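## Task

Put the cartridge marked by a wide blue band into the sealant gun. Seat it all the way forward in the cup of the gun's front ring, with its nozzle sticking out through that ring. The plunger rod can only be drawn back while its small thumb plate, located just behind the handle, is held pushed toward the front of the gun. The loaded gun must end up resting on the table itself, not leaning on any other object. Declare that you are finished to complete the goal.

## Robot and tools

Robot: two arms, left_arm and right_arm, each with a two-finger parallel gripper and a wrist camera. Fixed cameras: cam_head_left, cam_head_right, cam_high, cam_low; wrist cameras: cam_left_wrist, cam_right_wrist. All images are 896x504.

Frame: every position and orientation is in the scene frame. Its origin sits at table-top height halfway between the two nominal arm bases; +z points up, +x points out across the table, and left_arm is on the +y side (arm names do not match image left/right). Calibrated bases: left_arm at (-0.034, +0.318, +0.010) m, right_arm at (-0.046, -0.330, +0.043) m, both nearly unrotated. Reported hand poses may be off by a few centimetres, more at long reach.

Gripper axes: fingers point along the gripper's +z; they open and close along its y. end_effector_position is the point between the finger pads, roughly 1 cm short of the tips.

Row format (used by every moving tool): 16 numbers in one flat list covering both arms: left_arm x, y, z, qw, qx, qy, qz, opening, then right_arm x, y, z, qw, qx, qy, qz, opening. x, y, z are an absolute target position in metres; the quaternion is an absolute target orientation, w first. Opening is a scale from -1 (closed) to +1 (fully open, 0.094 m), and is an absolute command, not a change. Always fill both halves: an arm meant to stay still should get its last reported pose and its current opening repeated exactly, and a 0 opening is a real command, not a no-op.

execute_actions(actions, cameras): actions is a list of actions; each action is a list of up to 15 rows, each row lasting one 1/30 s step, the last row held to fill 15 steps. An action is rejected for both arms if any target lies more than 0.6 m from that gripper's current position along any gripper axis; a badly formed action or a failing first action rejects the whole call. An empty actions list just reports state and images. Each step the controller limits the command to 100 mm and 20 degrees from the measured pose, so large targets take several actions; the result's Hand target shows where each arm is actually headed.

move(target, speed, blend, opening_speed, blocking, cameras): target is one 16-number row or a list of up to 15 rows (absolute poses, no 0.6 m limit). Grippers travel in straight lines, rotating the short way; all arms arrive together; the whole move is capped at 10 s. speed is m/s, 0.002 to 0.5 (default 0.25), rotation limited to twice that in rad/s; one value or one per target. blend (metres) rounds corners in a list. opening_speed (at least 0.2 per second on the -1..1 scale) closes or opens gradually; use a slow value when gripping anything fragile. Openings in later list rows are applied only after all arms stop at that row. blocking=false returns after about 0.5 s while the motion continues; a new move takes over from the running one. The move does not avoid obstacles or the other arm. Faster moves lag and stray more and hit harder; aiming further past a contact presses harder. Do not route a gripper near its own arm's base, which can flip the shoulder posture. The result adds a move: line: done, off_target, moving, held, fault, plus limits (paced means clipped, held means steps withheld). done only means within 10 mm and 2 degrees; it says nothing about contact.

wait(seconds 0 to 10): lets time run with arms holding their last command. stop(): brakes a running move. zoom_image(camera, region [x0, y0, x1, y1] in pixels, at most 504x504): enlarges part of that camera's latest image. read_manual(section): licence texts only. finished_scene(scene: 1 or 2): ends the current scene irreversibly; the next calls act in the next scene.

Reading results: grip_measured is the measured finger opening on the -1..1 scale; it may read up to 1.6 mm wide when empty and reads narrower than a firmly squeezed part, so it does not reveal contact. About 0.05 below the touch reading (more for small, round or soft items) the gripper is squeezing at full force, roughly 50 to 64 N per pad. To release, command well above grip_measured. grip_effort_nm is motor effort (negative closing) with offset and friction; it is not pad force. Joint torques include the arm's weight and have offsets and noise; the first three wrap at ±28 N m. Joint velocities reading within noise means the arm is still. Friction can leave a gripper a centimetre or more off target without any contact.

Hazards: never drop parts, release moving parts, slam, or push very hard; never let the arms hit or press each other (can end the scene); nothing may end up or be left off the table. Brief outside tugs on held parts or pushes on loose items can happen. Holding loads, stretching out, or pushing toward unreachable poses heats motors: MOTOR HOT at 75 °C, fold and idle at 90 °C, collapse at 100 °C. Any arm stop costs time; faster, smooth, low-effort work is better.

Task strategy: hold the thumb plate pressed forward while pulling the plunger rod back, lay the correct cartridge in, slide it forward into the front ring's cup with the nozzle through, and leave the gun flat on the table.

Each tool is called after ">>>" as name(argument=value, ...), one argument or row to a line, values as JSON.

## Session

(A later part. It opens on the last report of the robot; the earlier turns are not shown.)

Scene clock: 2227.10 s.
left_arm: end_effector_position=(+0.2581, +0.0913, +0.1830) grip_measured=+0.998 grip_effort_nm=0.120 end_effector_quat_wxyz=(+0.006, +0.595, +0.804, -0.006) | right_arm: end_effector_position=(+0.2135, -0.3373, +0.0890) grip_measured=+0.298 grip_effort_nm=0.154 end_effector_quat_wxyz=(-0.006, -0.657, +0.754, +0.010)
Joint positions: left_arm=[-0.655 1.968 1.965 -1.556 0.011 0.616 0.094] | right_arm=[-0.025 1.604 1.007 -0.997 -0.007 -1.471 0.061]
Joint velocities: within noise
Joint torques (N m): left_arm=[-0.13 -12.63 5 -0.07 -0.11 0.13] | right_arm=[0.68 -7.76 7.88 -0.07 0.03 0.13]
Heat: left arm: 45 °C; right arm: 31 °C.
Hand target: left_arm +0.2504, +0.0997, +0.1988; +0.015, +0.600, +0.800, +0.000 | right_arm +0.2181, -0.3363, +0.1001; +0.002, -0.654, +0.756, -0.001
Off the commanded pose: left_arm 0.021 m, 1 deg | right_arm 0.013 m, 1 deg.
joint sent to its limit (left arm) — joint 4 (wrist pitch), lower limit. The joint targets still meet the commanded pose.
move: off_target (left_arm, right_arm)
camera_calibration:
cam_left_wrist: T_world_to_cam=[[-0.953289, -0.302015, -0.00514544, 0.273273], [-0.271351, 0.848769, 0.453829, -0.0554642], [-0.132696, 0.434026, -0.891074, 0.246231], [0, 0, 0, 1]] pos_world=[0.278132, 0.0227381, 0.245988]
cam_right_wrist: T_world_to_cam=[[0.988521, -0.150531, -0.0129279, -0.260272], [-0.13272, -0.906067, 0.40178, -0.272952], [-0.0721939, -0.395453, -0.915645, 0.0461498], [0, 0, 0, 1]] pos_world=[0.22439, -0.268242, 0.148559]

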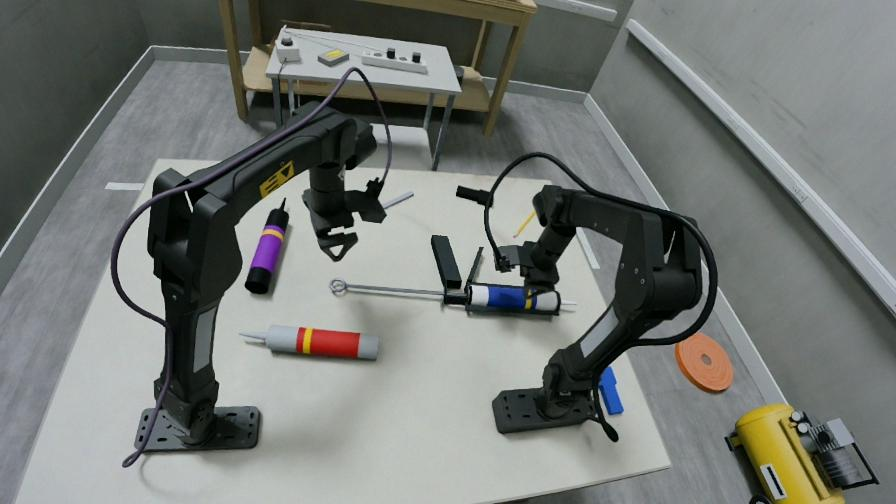

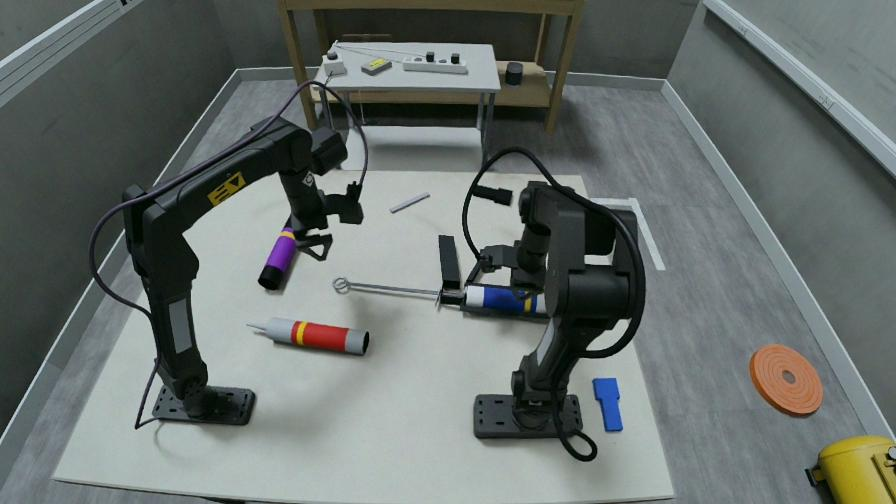

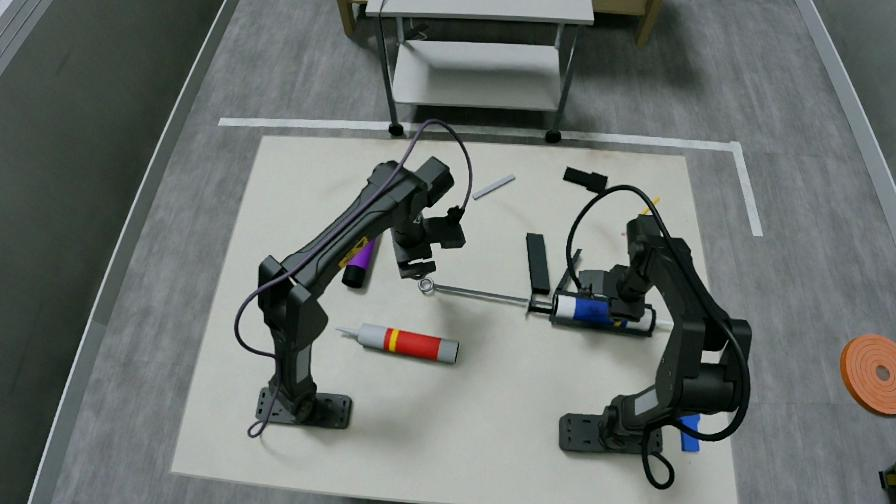

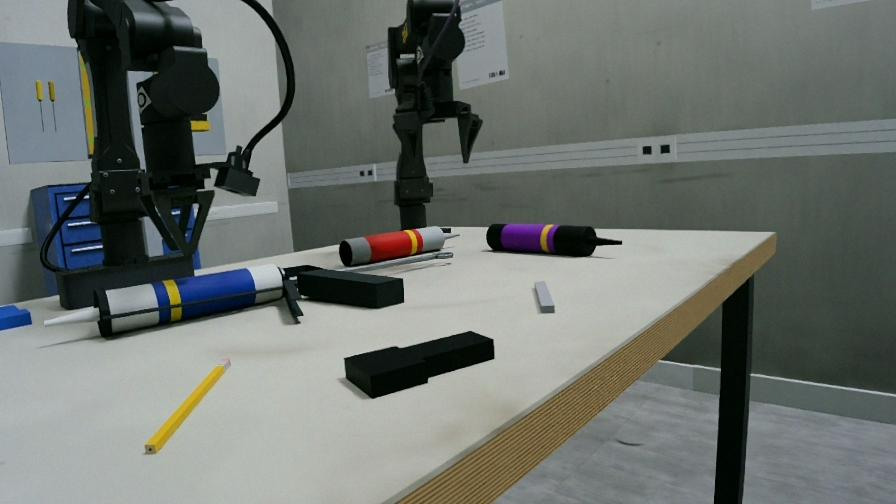

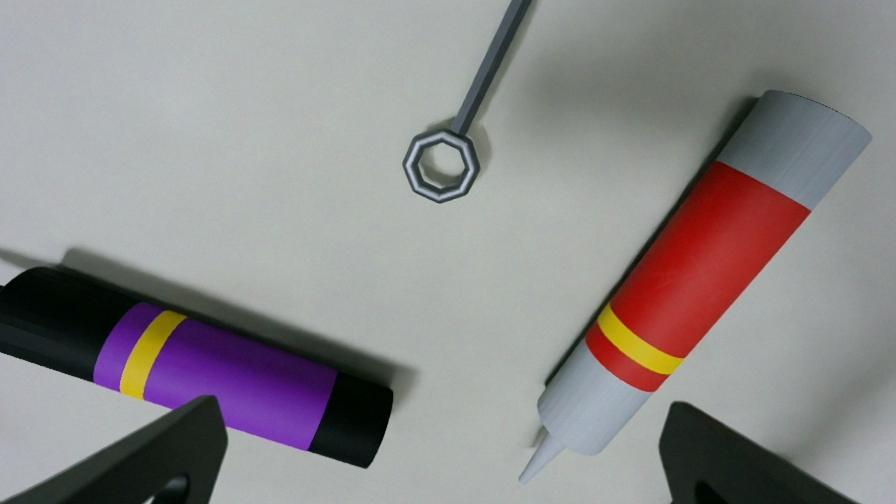

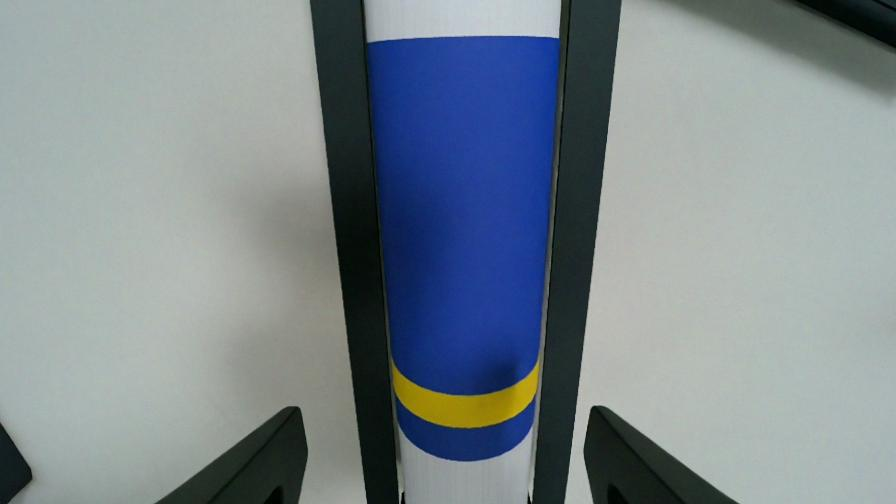

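>>> zoom_image(
  camera="cam_low",
  region=[240, 225, 320, 325],
)

>>> zoom_image(
  camera="cam_low",
  region=[80, 260, 160, 340],
)

>>> zoom_image(
  camera="cam_high",
  region=[530, 270, 600, 330],
)

>>> zoom_image(
  camera="cam_high",
  region=[610, 285, 680, 345],
)

Scaled by 5.040 from the camera's 896x504 image, which has a finer 1280x720 frame.

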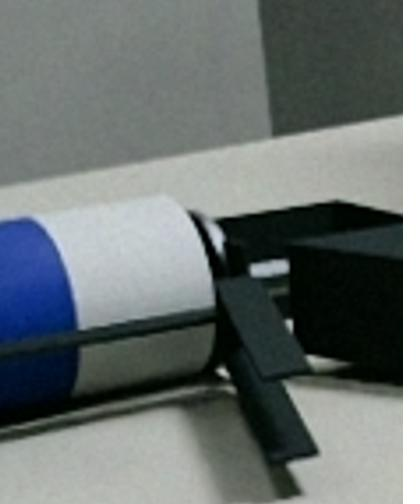

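Scaled by 6.300 from the camera's 896x504 image, which has a finer 1280x720 frame.

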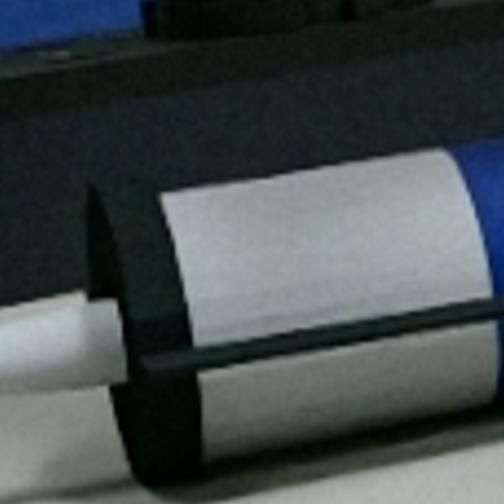

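Scaled by 7.200 from the camera's 896x504 image, which has a finer 1280x720 frame.

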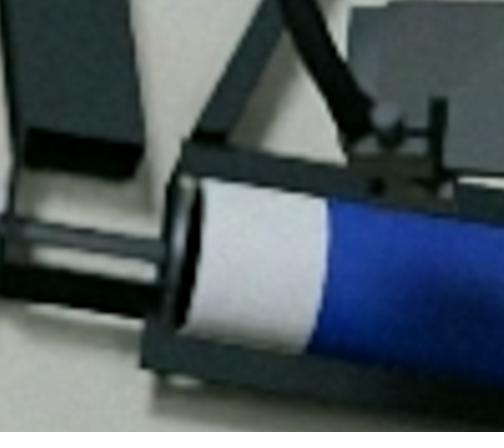

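Scaled by 7.200 from the camera's 896x504 image, which has a finer 1280x720 frame.

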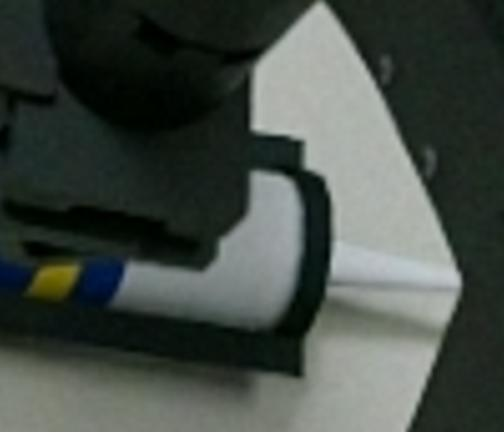

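>>> move(
  target=[
    [0.25,0.10,0.2,0.0,0.6,0.8,0,1,0.217,-0.334,0.037,0.0033,-0.6581,0.7529,0.0029,0.3],
    [0.25,0.10,0.2,0.0,0.6,0.8,0,1,0.217,-0.334,0.037,0.0033,-0.6581,0.7529,0.0029,-0.1],
  ],
  speed=0.08,
  opening_speed=0.3,
  cameras=["cam_high","cam_low","cam_right_wrist"],
)

>>> zoom_image(
  camera="cam_low",
  region=[70, 180, 330, 350],
)

>>> zoom_image(
  camera="cam_high",
  region=[530, 270, 600, 330],
)

Scene clock: 2261.80 s.
left_arm: end_effector_position=(+0.2581, +0.0913, +0.1830) grip_measured=+0.998 grip_effort_nm=0.125 end_effector_quat_wxyz=(+0.006, +0.595, +0.804, -0.006) | right_arm: end_effector_position=(+0.2177, -0.3350, +0.0411) grip_measured=-0.090 grip_effort_nm=-0.999 end_effector_quat_wxyz=(+0.004, -0.660, +0.752, +0.001)
Joint positions: left_arm=[-0.655 1.968 1.965 -1.556 0.011 0.616 0.094] | right_arm=[-0.016 1.681 0.879 -0.764 -0.007 -1.47 0.043]
Joint velocities: within noise
Joint torques (N m): left_arm=[0.02 -12.64 5 -0.08 -0.08 0.15] | right_arm=[0.68 -5.59 4.53 0.33 -0.04 0.06]
Heat: left arm: 45 °C; right arm: 31 °C.
Hand target: left_arm +0.2504, +0.0997, +0.1988; +0.015, +0.600, +0.800, +0.000 | right_arm +0.2161, -0.3325, +0.0371; +0.003, -0.660, +0.752, +0.003
Off the commanded pose: left_arm 0.021 m, 1 deg | right_arm 0.004 m, 0 deg.
joint sent to its limit (left arm) — joint 4 (wrist pitch), lower limit. The joint targets still meet the commanded pose.
move: off_target (left_arm)
camera_calibration:
cam_right_wrist: T_world_to_cam=[[0.989625, -0.142944, 0.014496, -0.263506], [-0.136813, -0.906725, 0.398913, -0.250306], [-0.0438784, -0.396758, -0.916874, -0.00307095], [0, 0, 0, 1]] pos_world=[0.226393, -0.265844, 0.100854]
Images, in order (width x height): cam_high 896x504, cam_low 896x504, cam_right_wrist 896x504.

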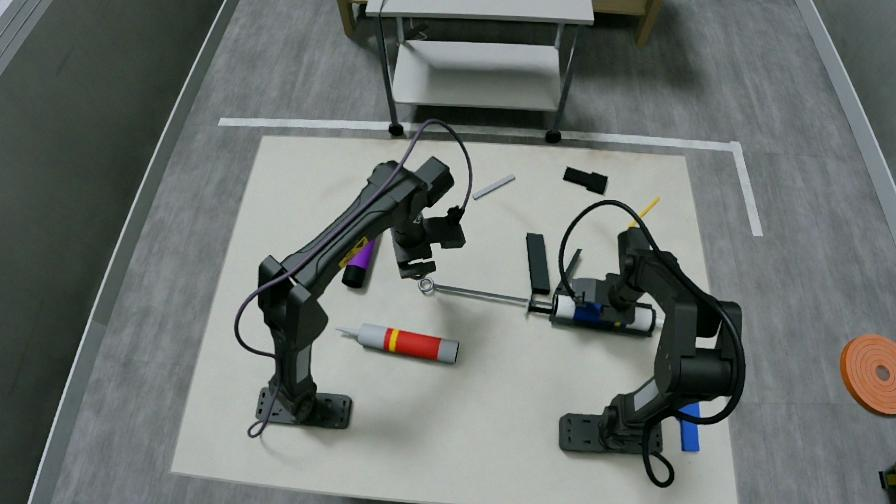

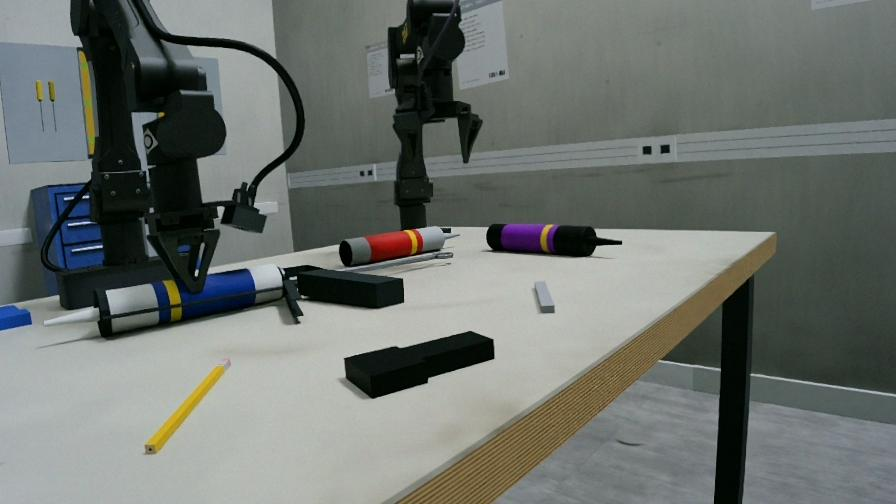

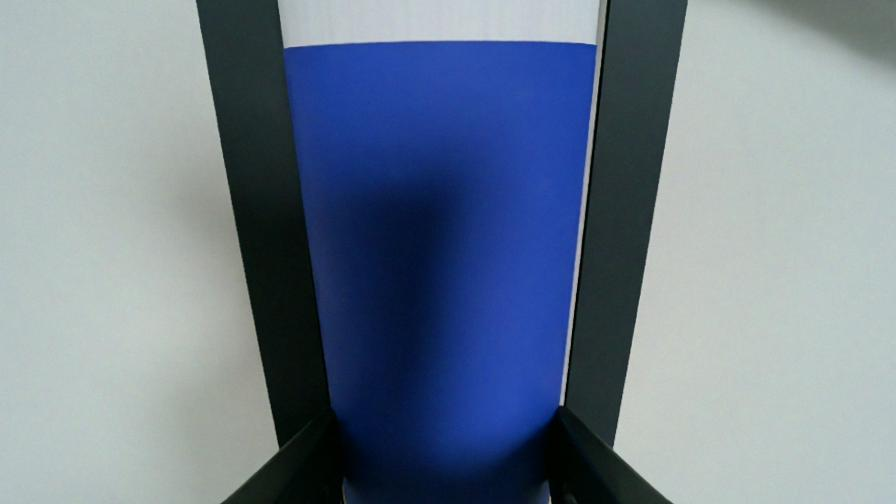

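Scaled by 1.938 from the camera's 896x504 image, which has a finer 1280x720 frame.

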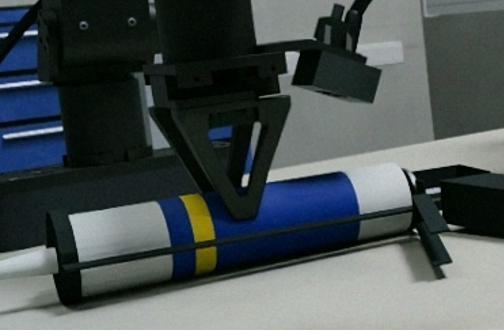

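Scaled by 7.200 from the camera's 896x504 image, which has a finer 1280x720 frame.

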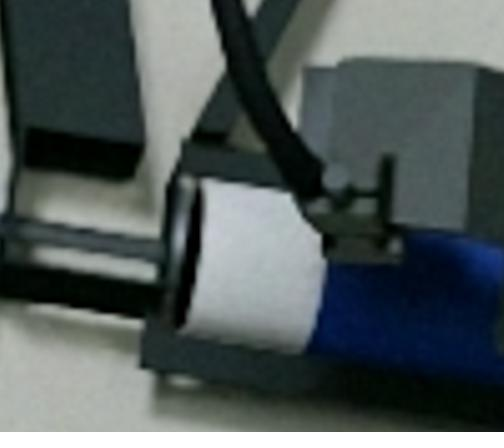

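Gripped (upper part). Push forward 14 mm along the axis.

>>> move(
  target=[0.25,0.10,0.2,0.0,0.6,0.8,0,1,0.215,-0.347,0.037,0.0033,-0.6581,0.7529,0.0029,-0.2],
  speed=0.05,
  cameras=["cam_high","cam_low","cam_right_wrist"],
)

>>> zoom_image(
  camera="cam_low",
  region=[70, 180, 330, 350],
)

>>> zoom_image(
  camera="cam_high",
  region=[530, 270, 600, 330],
)

>>> zoom_image(
  camera="cam_high",
  region=[610, 285, 680, 345],
)

Scene clock: 2275.90 s.
left_arm: end_effector_position=(+0.2581, +0.0913, +0.1830) grip_measured=+0.998 grip_effort_nm=0.120 end_effector_quat_wxyz=(+0.006, +0.595, +0.804, -0.006) | right_arm: end_effector_position=(+0.2180, -0.3381, +0.0412) grip_measured=-0.092 grip_effort_nm=-1.009 end_effector_quat_wxyz=(+0.012, -0.659, +0.752, +0.008)
Joint positions: left_arm=[-0.655 1.968 1.965 -1.556 0.011 0.616 0.094] | right_arm=[-0.042 1.681 0.879 -0.762 -0.028 -1.494 0.043]
Joint velocities: within noise
Joint torques (N m): left_arm=[-0.02 -12.66 5.03 -0.03 -0.1 0.12] | right_arm=[-1.35 -5.81 4.29 0.32 0.07 -0.18]
Heat: left arm: 45 °C; right arm: 31 °C.
Hand target: left_arm +0.2504, +0.0997, +0.1988; +0.015, +0.600, +0.800, +0.000 | right_arm +0.2150, -0.3438, +0.0372; +0.006, -0.659, +0.752, +0.006
Off the commanded pose: left_arm 0.021 m, 1 deg | right_arm 0.010 m, 1 deg.
joint sent to its limit (left arm) — joint 4 (wrist pitch), lower limit. The joint targets still meet the commanded pose.
move: off_target (left_arm)
camera_calibration:
cam_right_wrist: T_world_to_cam=[[0.98938, -0.14465, 0.0142635, -0.264815], [-0.139211, -0.914791, 0.37918, -0.254454], [-0.0418002, -0.377139, -0.925213, 0.0023147], [0, 0, 0, 1]] pos_world=[0.226676, -0.270205, 0.102403]
Images, in order (width x height): cam_high 896x504, cam_low 896x504, cam_right_wrist 896x504.

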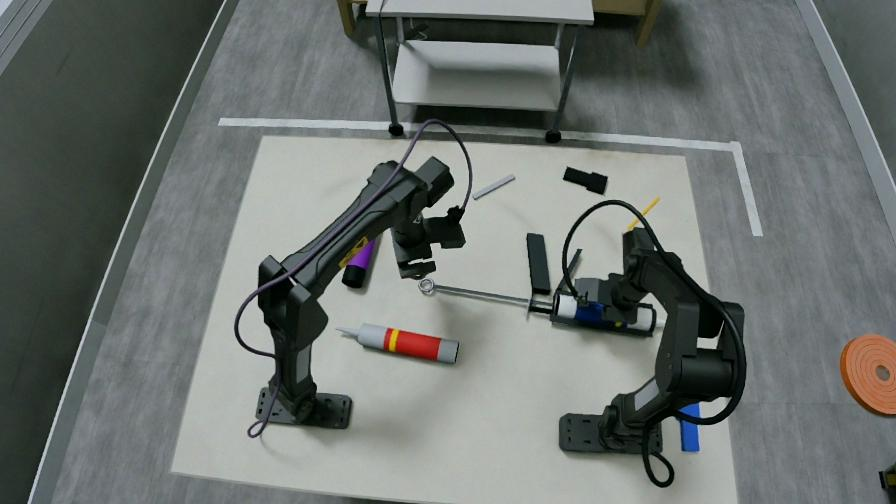

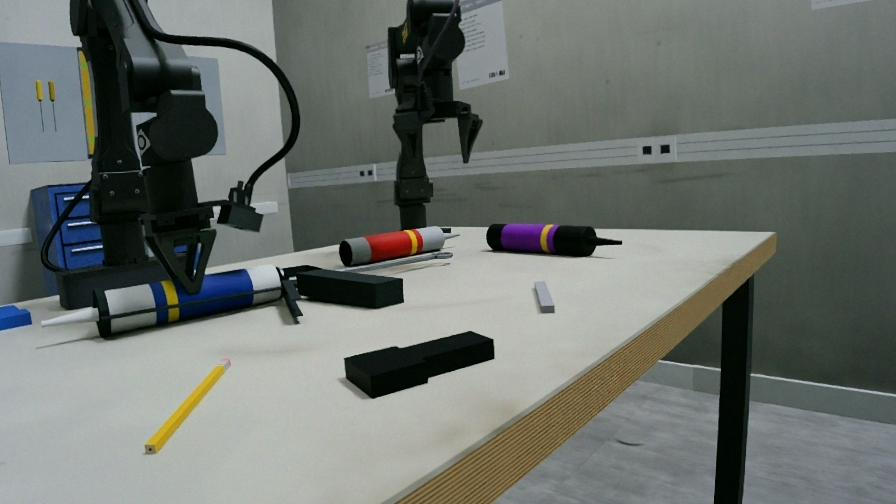

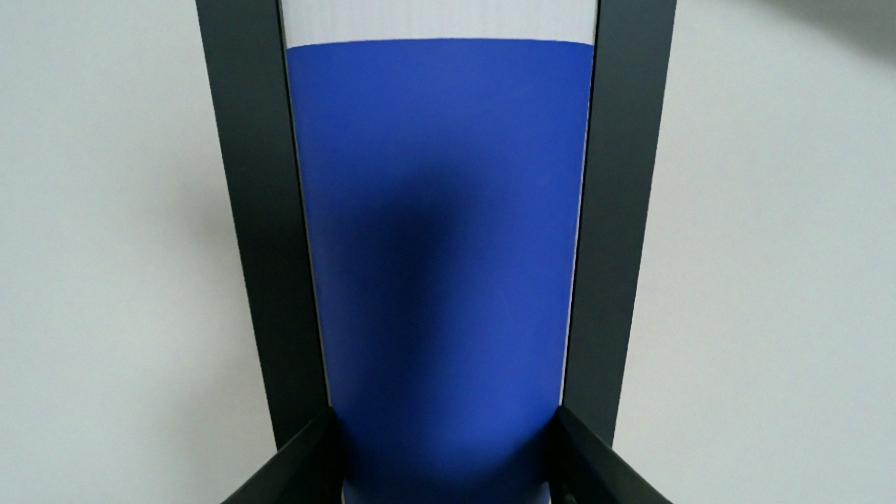

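Scaled by 1.938 from the camera's 896x504 image, which has a finer 1280x720 frame.

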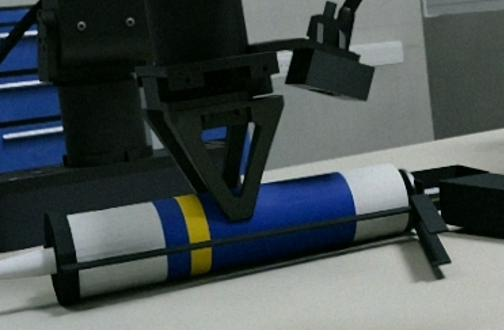

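Scaled by 7.200 from the camera's 896x504 image, which has a finer 1280x720 frame.

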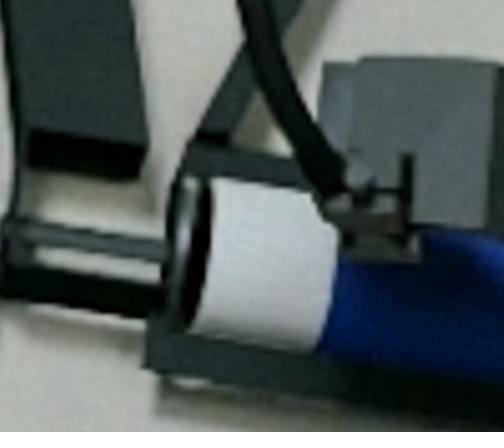

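Scaled by 7.200 from the camera's 896x504 image, which has a finer 1280x720 frame.

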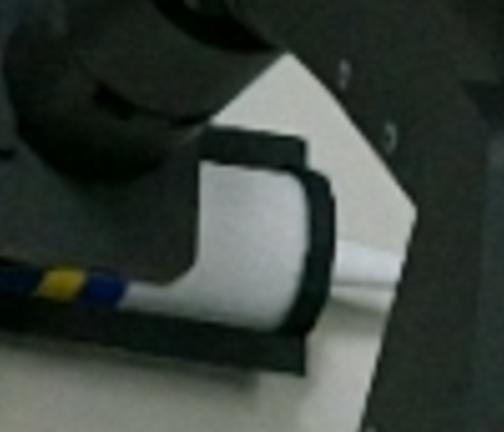

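>>> move(
  target=[0.25,0.10,0.2,0.0,0.6,0.8,0,1,0.2135,-0.357,0.037,0.0033,-0.6581,0.7529,0.0029,-0.2],
  speed=0.05,
  cameras=["cam_high","cam_low","cam_right_wrist"],
)

>>> zoom_image(
  camera="cam_low",
  region=[70, 180, 330, 350],
)

>>> zoom_image(
  camera="cam_high",
  region=[530, 270, 600, 330],
)

>>> zoom_image(
  camera="cam_high",
  region=[610, 285, 680, 345],
)

Scene clock: 2286.70 s.
left_arm: end_effector_position=(+0.2581, +0.0913, +0.1830) grip_measured=+0.998 grip_effort_nm=0.110 end_effector_quat_wxyz=(+0.006, +0.595, +0.804, -0.006) | right_arm: end_effector_position=(+0.2179, -0.3481, +0.0412) grip_measured=-0.092 grip_effort_nm=-1.004 end_effector_quat_wxyz=(+0.016, -0.659, +0.752, +0.009)
Joint positions: left_arm=[-0.655 1.968 1.965 -1.556 0.011 0.616 0.094] | right_arm=[-0.085 1.681 0.879 -0.761 -0.036 -1.537 0.043]
Joint velocities: within noise
Joint torques (N m): left_arm=[0.05 -12.67 5.04 -0.08 -0.08 0.15] | right_arm=[-1.5 -5.96 4.23 0.31 0.21 -0.17]
Heat: left arm: 45 °C; right arm: 31 °C.
Hand target: left_arm +0.2504, +0.0997, +0.1988; +0.015, +0.600, +0.800, +0.000 | right_arm +0.2138, -0.3568, +0.0374; +0.004, -0.658, +0.753, +0.003
Off the commanded pose: left_arm 0.021 m, 1 deg | right_arm 0.011 m, 2 deg.
joint sent to its limit (left arm) — joint 4 (wrist pitch), lower limit. The joint targets still meet the commanded pose.
move: off_target (left_arm, right_arm)
camera_calibration:
cam_right_wrist: T_world_to_cam=[[0.989331, -0.144727, 0.0166519, -0.266281], [-0.140479, -0.917469, 0.372178, -0.263994], [-0.0385867, -0.370546, -0.928012, 0.000294302], [0, 0, 0, 1]] pos_world=[0.226366, -0.280635, 0.10296]
Images, in order (width x height): cam_high 896x504, cam_low 896x504, cam_right_wrist 896x504.

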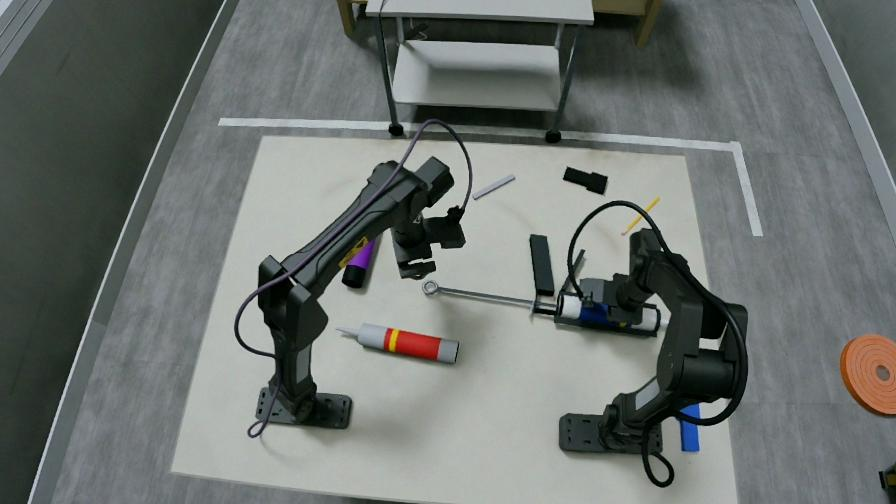

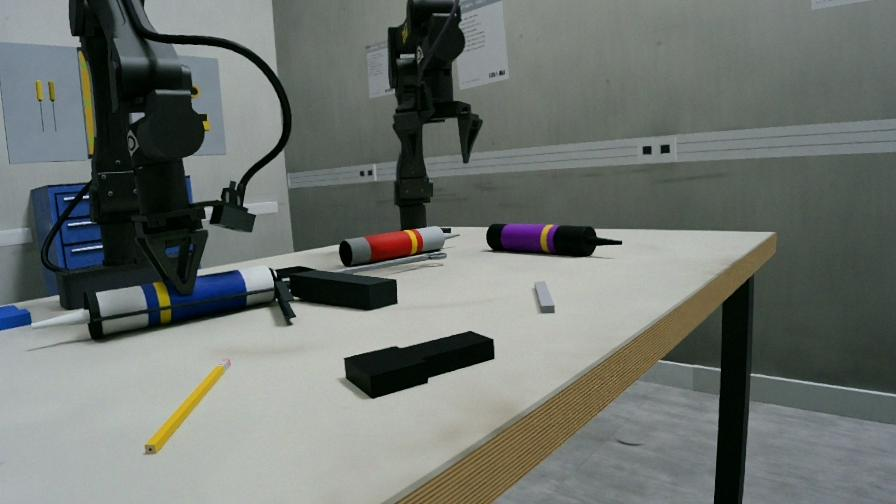

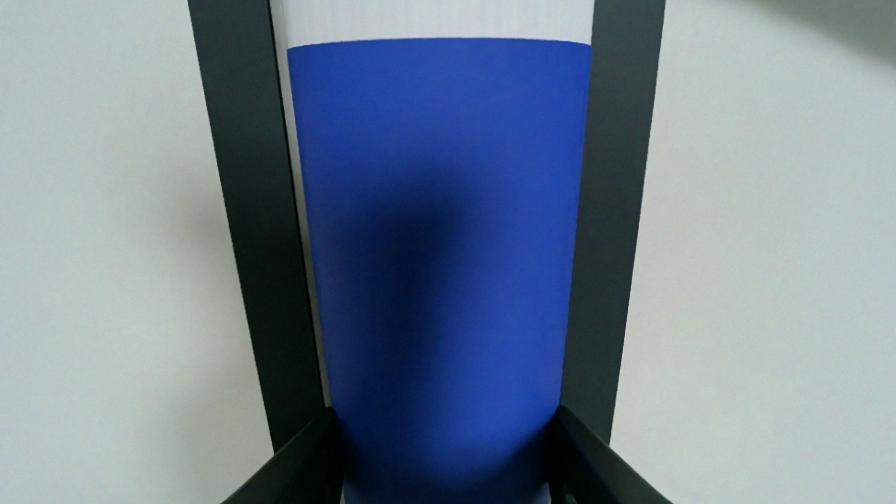

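Scaled by 1.938 from the camera's 896x504 image, which has a finer 1280x720 frame.

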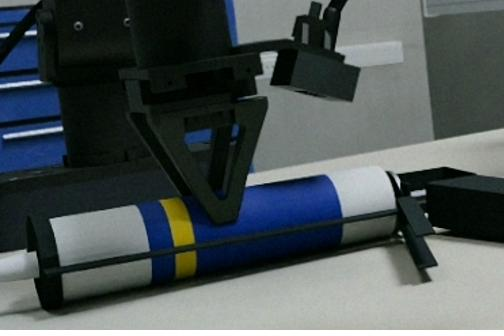

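Scaled by 7.200 from the camera's 896x504 image, which has a finer 1280x720 frame.

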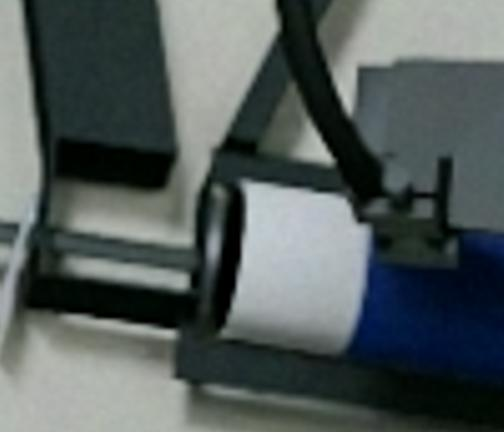

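Scaled by 7.200 from the camera's 896x504 image, which has a finer 1280x720 frame.

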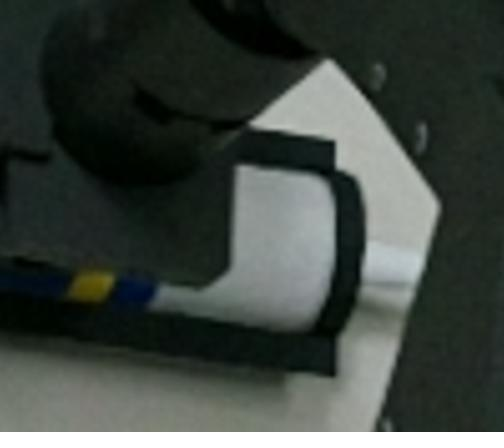

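>>> move(
  target=[
    [0.25,0.10,0.2,0.0,0.6,0.8,0,1,0.216,-0.349,0.040,0.0033,-0.6581,0.7529,0.0029,0.3],
    [0.25,0.10,0.2,0.0,0.6,0.8,0,1,0.217,-0.345,0.16,0.0033,-0.6581,0.7529,0.0029,0.3],
    [0.25,0.10,0.2,0.0,0.6,0.8,0,1,0.16,-0.40,0.2,0.0033,-0.6581,0.7529,0.0029,0.3],
  ],
  speed=0.12,
  opening_speed=0.5,
)

>>> zoom_image(
  camera="cam_low",
  region=[70, 180, 330, 350],
)

>>> zoom_image(
  camera="cam_high",
  region=[530, 270, 600, 330],
)

>>> zoom_image(
  camera="cam_high",
  region=[610, 285, 680, 345],
)

>>> zoom_image(
  camera="cam_low",
  region=[0, 260, 120, 360],
)

Scene clock: 2309.83 s.
left_arm: end_effector_position=(+0.2581, +0.0913, +0.1830) grip_measured=+0.998 grip_effort_nm=0.120 end_effector_quat_wxyz=(+0.006, +0.595, +0.804, -0.006) | right_arm: end_effector_position=(+0.1610, -0.4018, +0.1896) grip_measured=+0.298 grip_effort_nm=0.149 end_effector_quat_wxyz=(-0.005, -0.649, +0.761, +0.011)
Joint positions: left_arm=[-0.655 1.968 1.965 -1.556 0.011 0.616 0.094] | right_arm=[-0.331 1.394 1.219 -1.42 -0.003 -1.755 0.061]
Joint velocities: within noise
Joint torques (N m): left_arm=[-0.12 -12.68 5.03 -0.07 -0.11 0.15] | right_arm=[-0.65 -5.48 8.35 -0.09 -0.01 -0.17]
Heat: left arm: 45 °C; right arm: 31 °C.
Hand target: left_arm +0.2504, +0.0997, +0.1988; +0.015, +0.600, +0.800, +0.000 | right_arm +0.1607, -0.4035, +0.1994; +0.001, -0.652, +0.758, +0.002
Off the commanded pose: left_arm 0.021 m, 1 deg | right_arm 0.011 m, 2 deg.
joint sent to its limit (left arm) — joint 4 (wrist pitch), lower limit. The joint targets still meet the commanded pose.
move: off_target (left_arm, right_arm)
camera_calibration:
cam_left_wrist: T_world_to_cam=[[-0.953289, -0.302015, -0.00514544, 0.273273], [-0.271351, 0.848769, 0.453829, -0.0554642], [-0.132696, 0.434026, -0.891074, 0.246231], [0, 0, 0, 1]] pos_world=[0.278132, 0.0227381, 0.245988]
cam_right_wrist: T_world_to_cam=[[0.985067, -0.171687, -0.0129279, -0.224779], [-0.152404, -0.904429, 0.398474, -0.374275], [-0.0801054, -0.390553, -0.917089, 0.11243], [0, 0, 0, 1]] pos_world=[0.173388, -0.333187, 0.249341]

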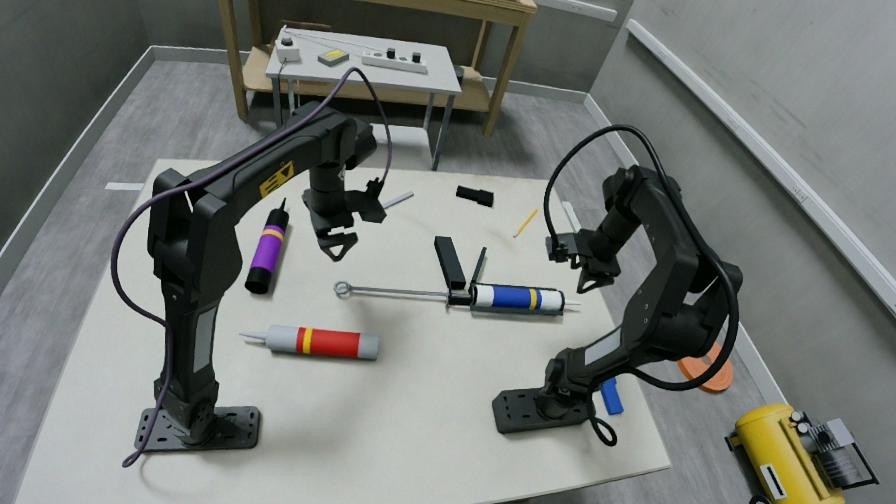

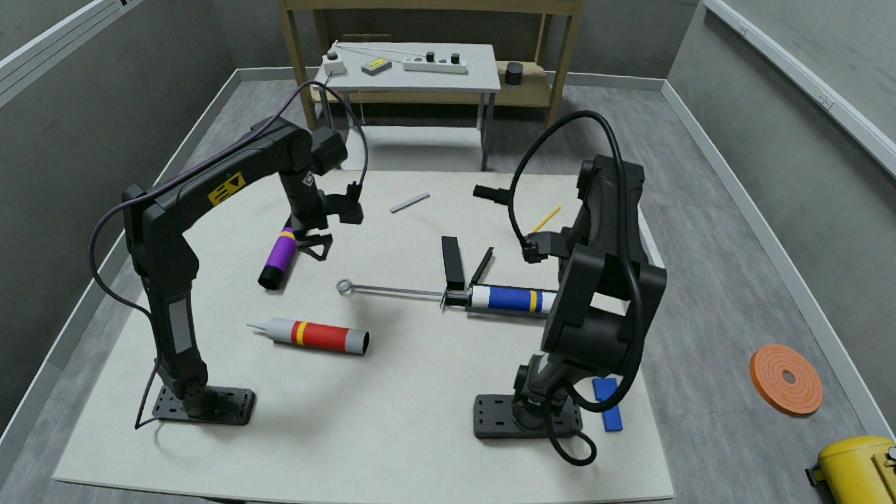

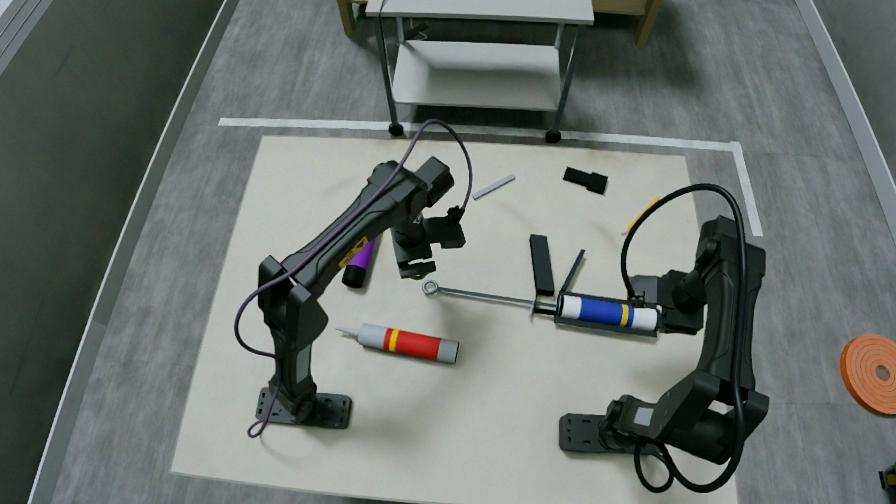

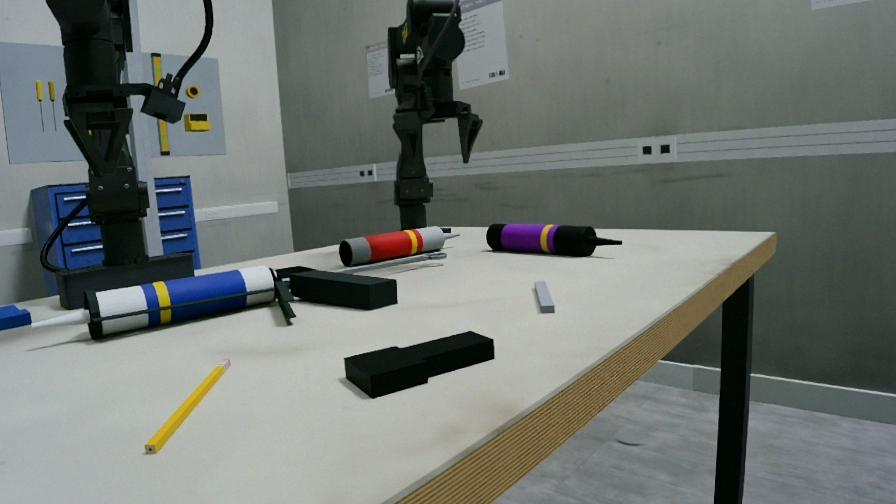

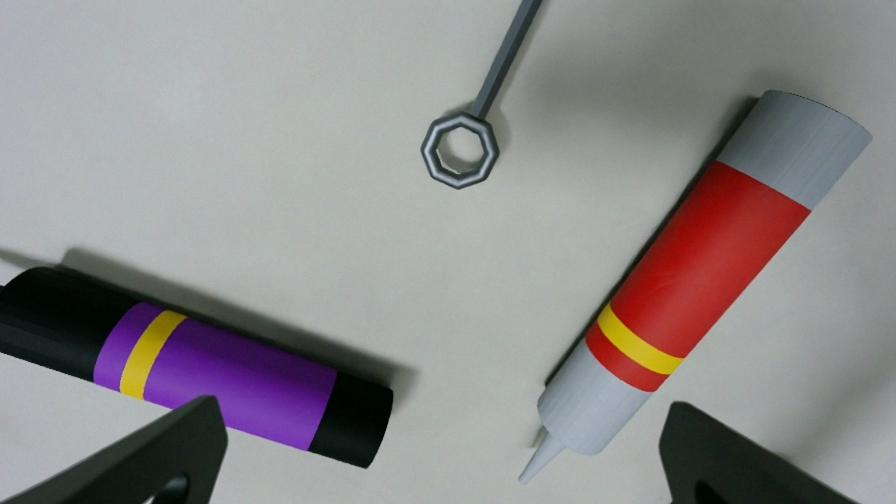

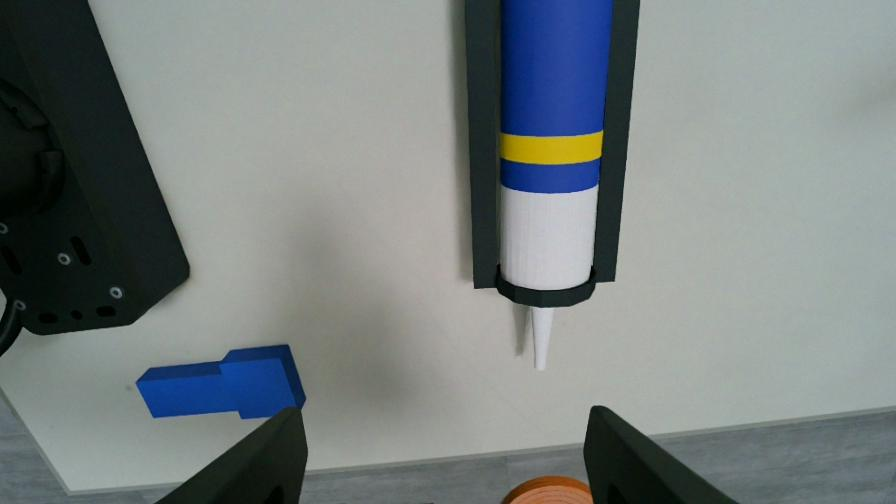

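Scaled by 1.938 from the camera's 896x504 image, which has a finer 1280x720 frame.

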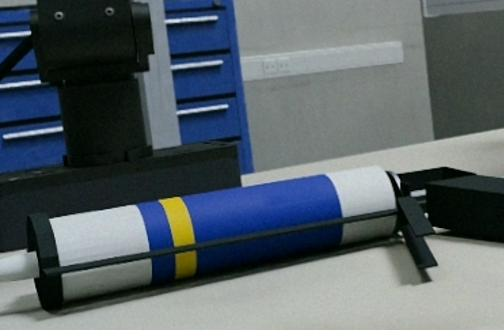

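Scaled by 7.200 from the camera's 896x504 image, which has a finer 1280x720 frame.

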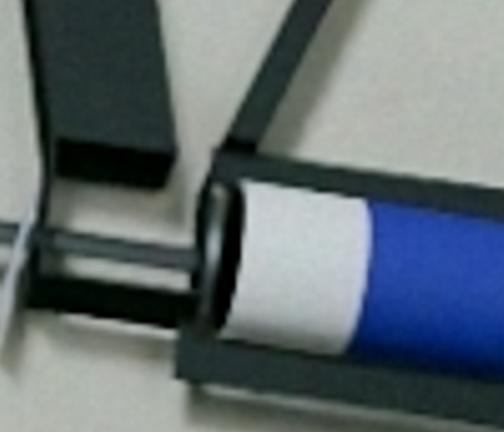

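Scaled by 7.200 from the camera's 896x504 image, which has a finer 1280x720 frame.

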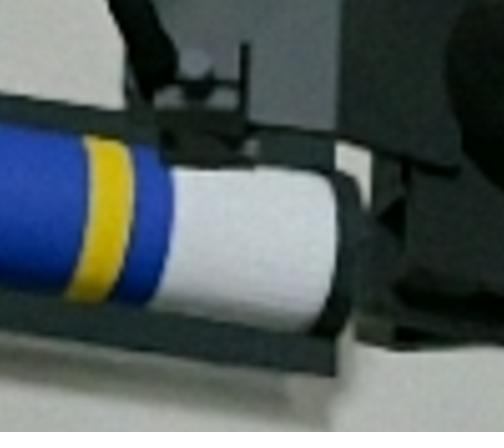

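Scaled by 4.200 from the camera's 896x504 image, which has a finer 1280x720 frame.

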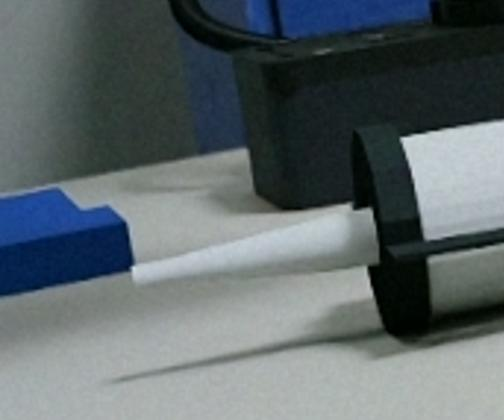

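>>> finished_scene(
  scene=1,
)

The scene is finished: the task was done.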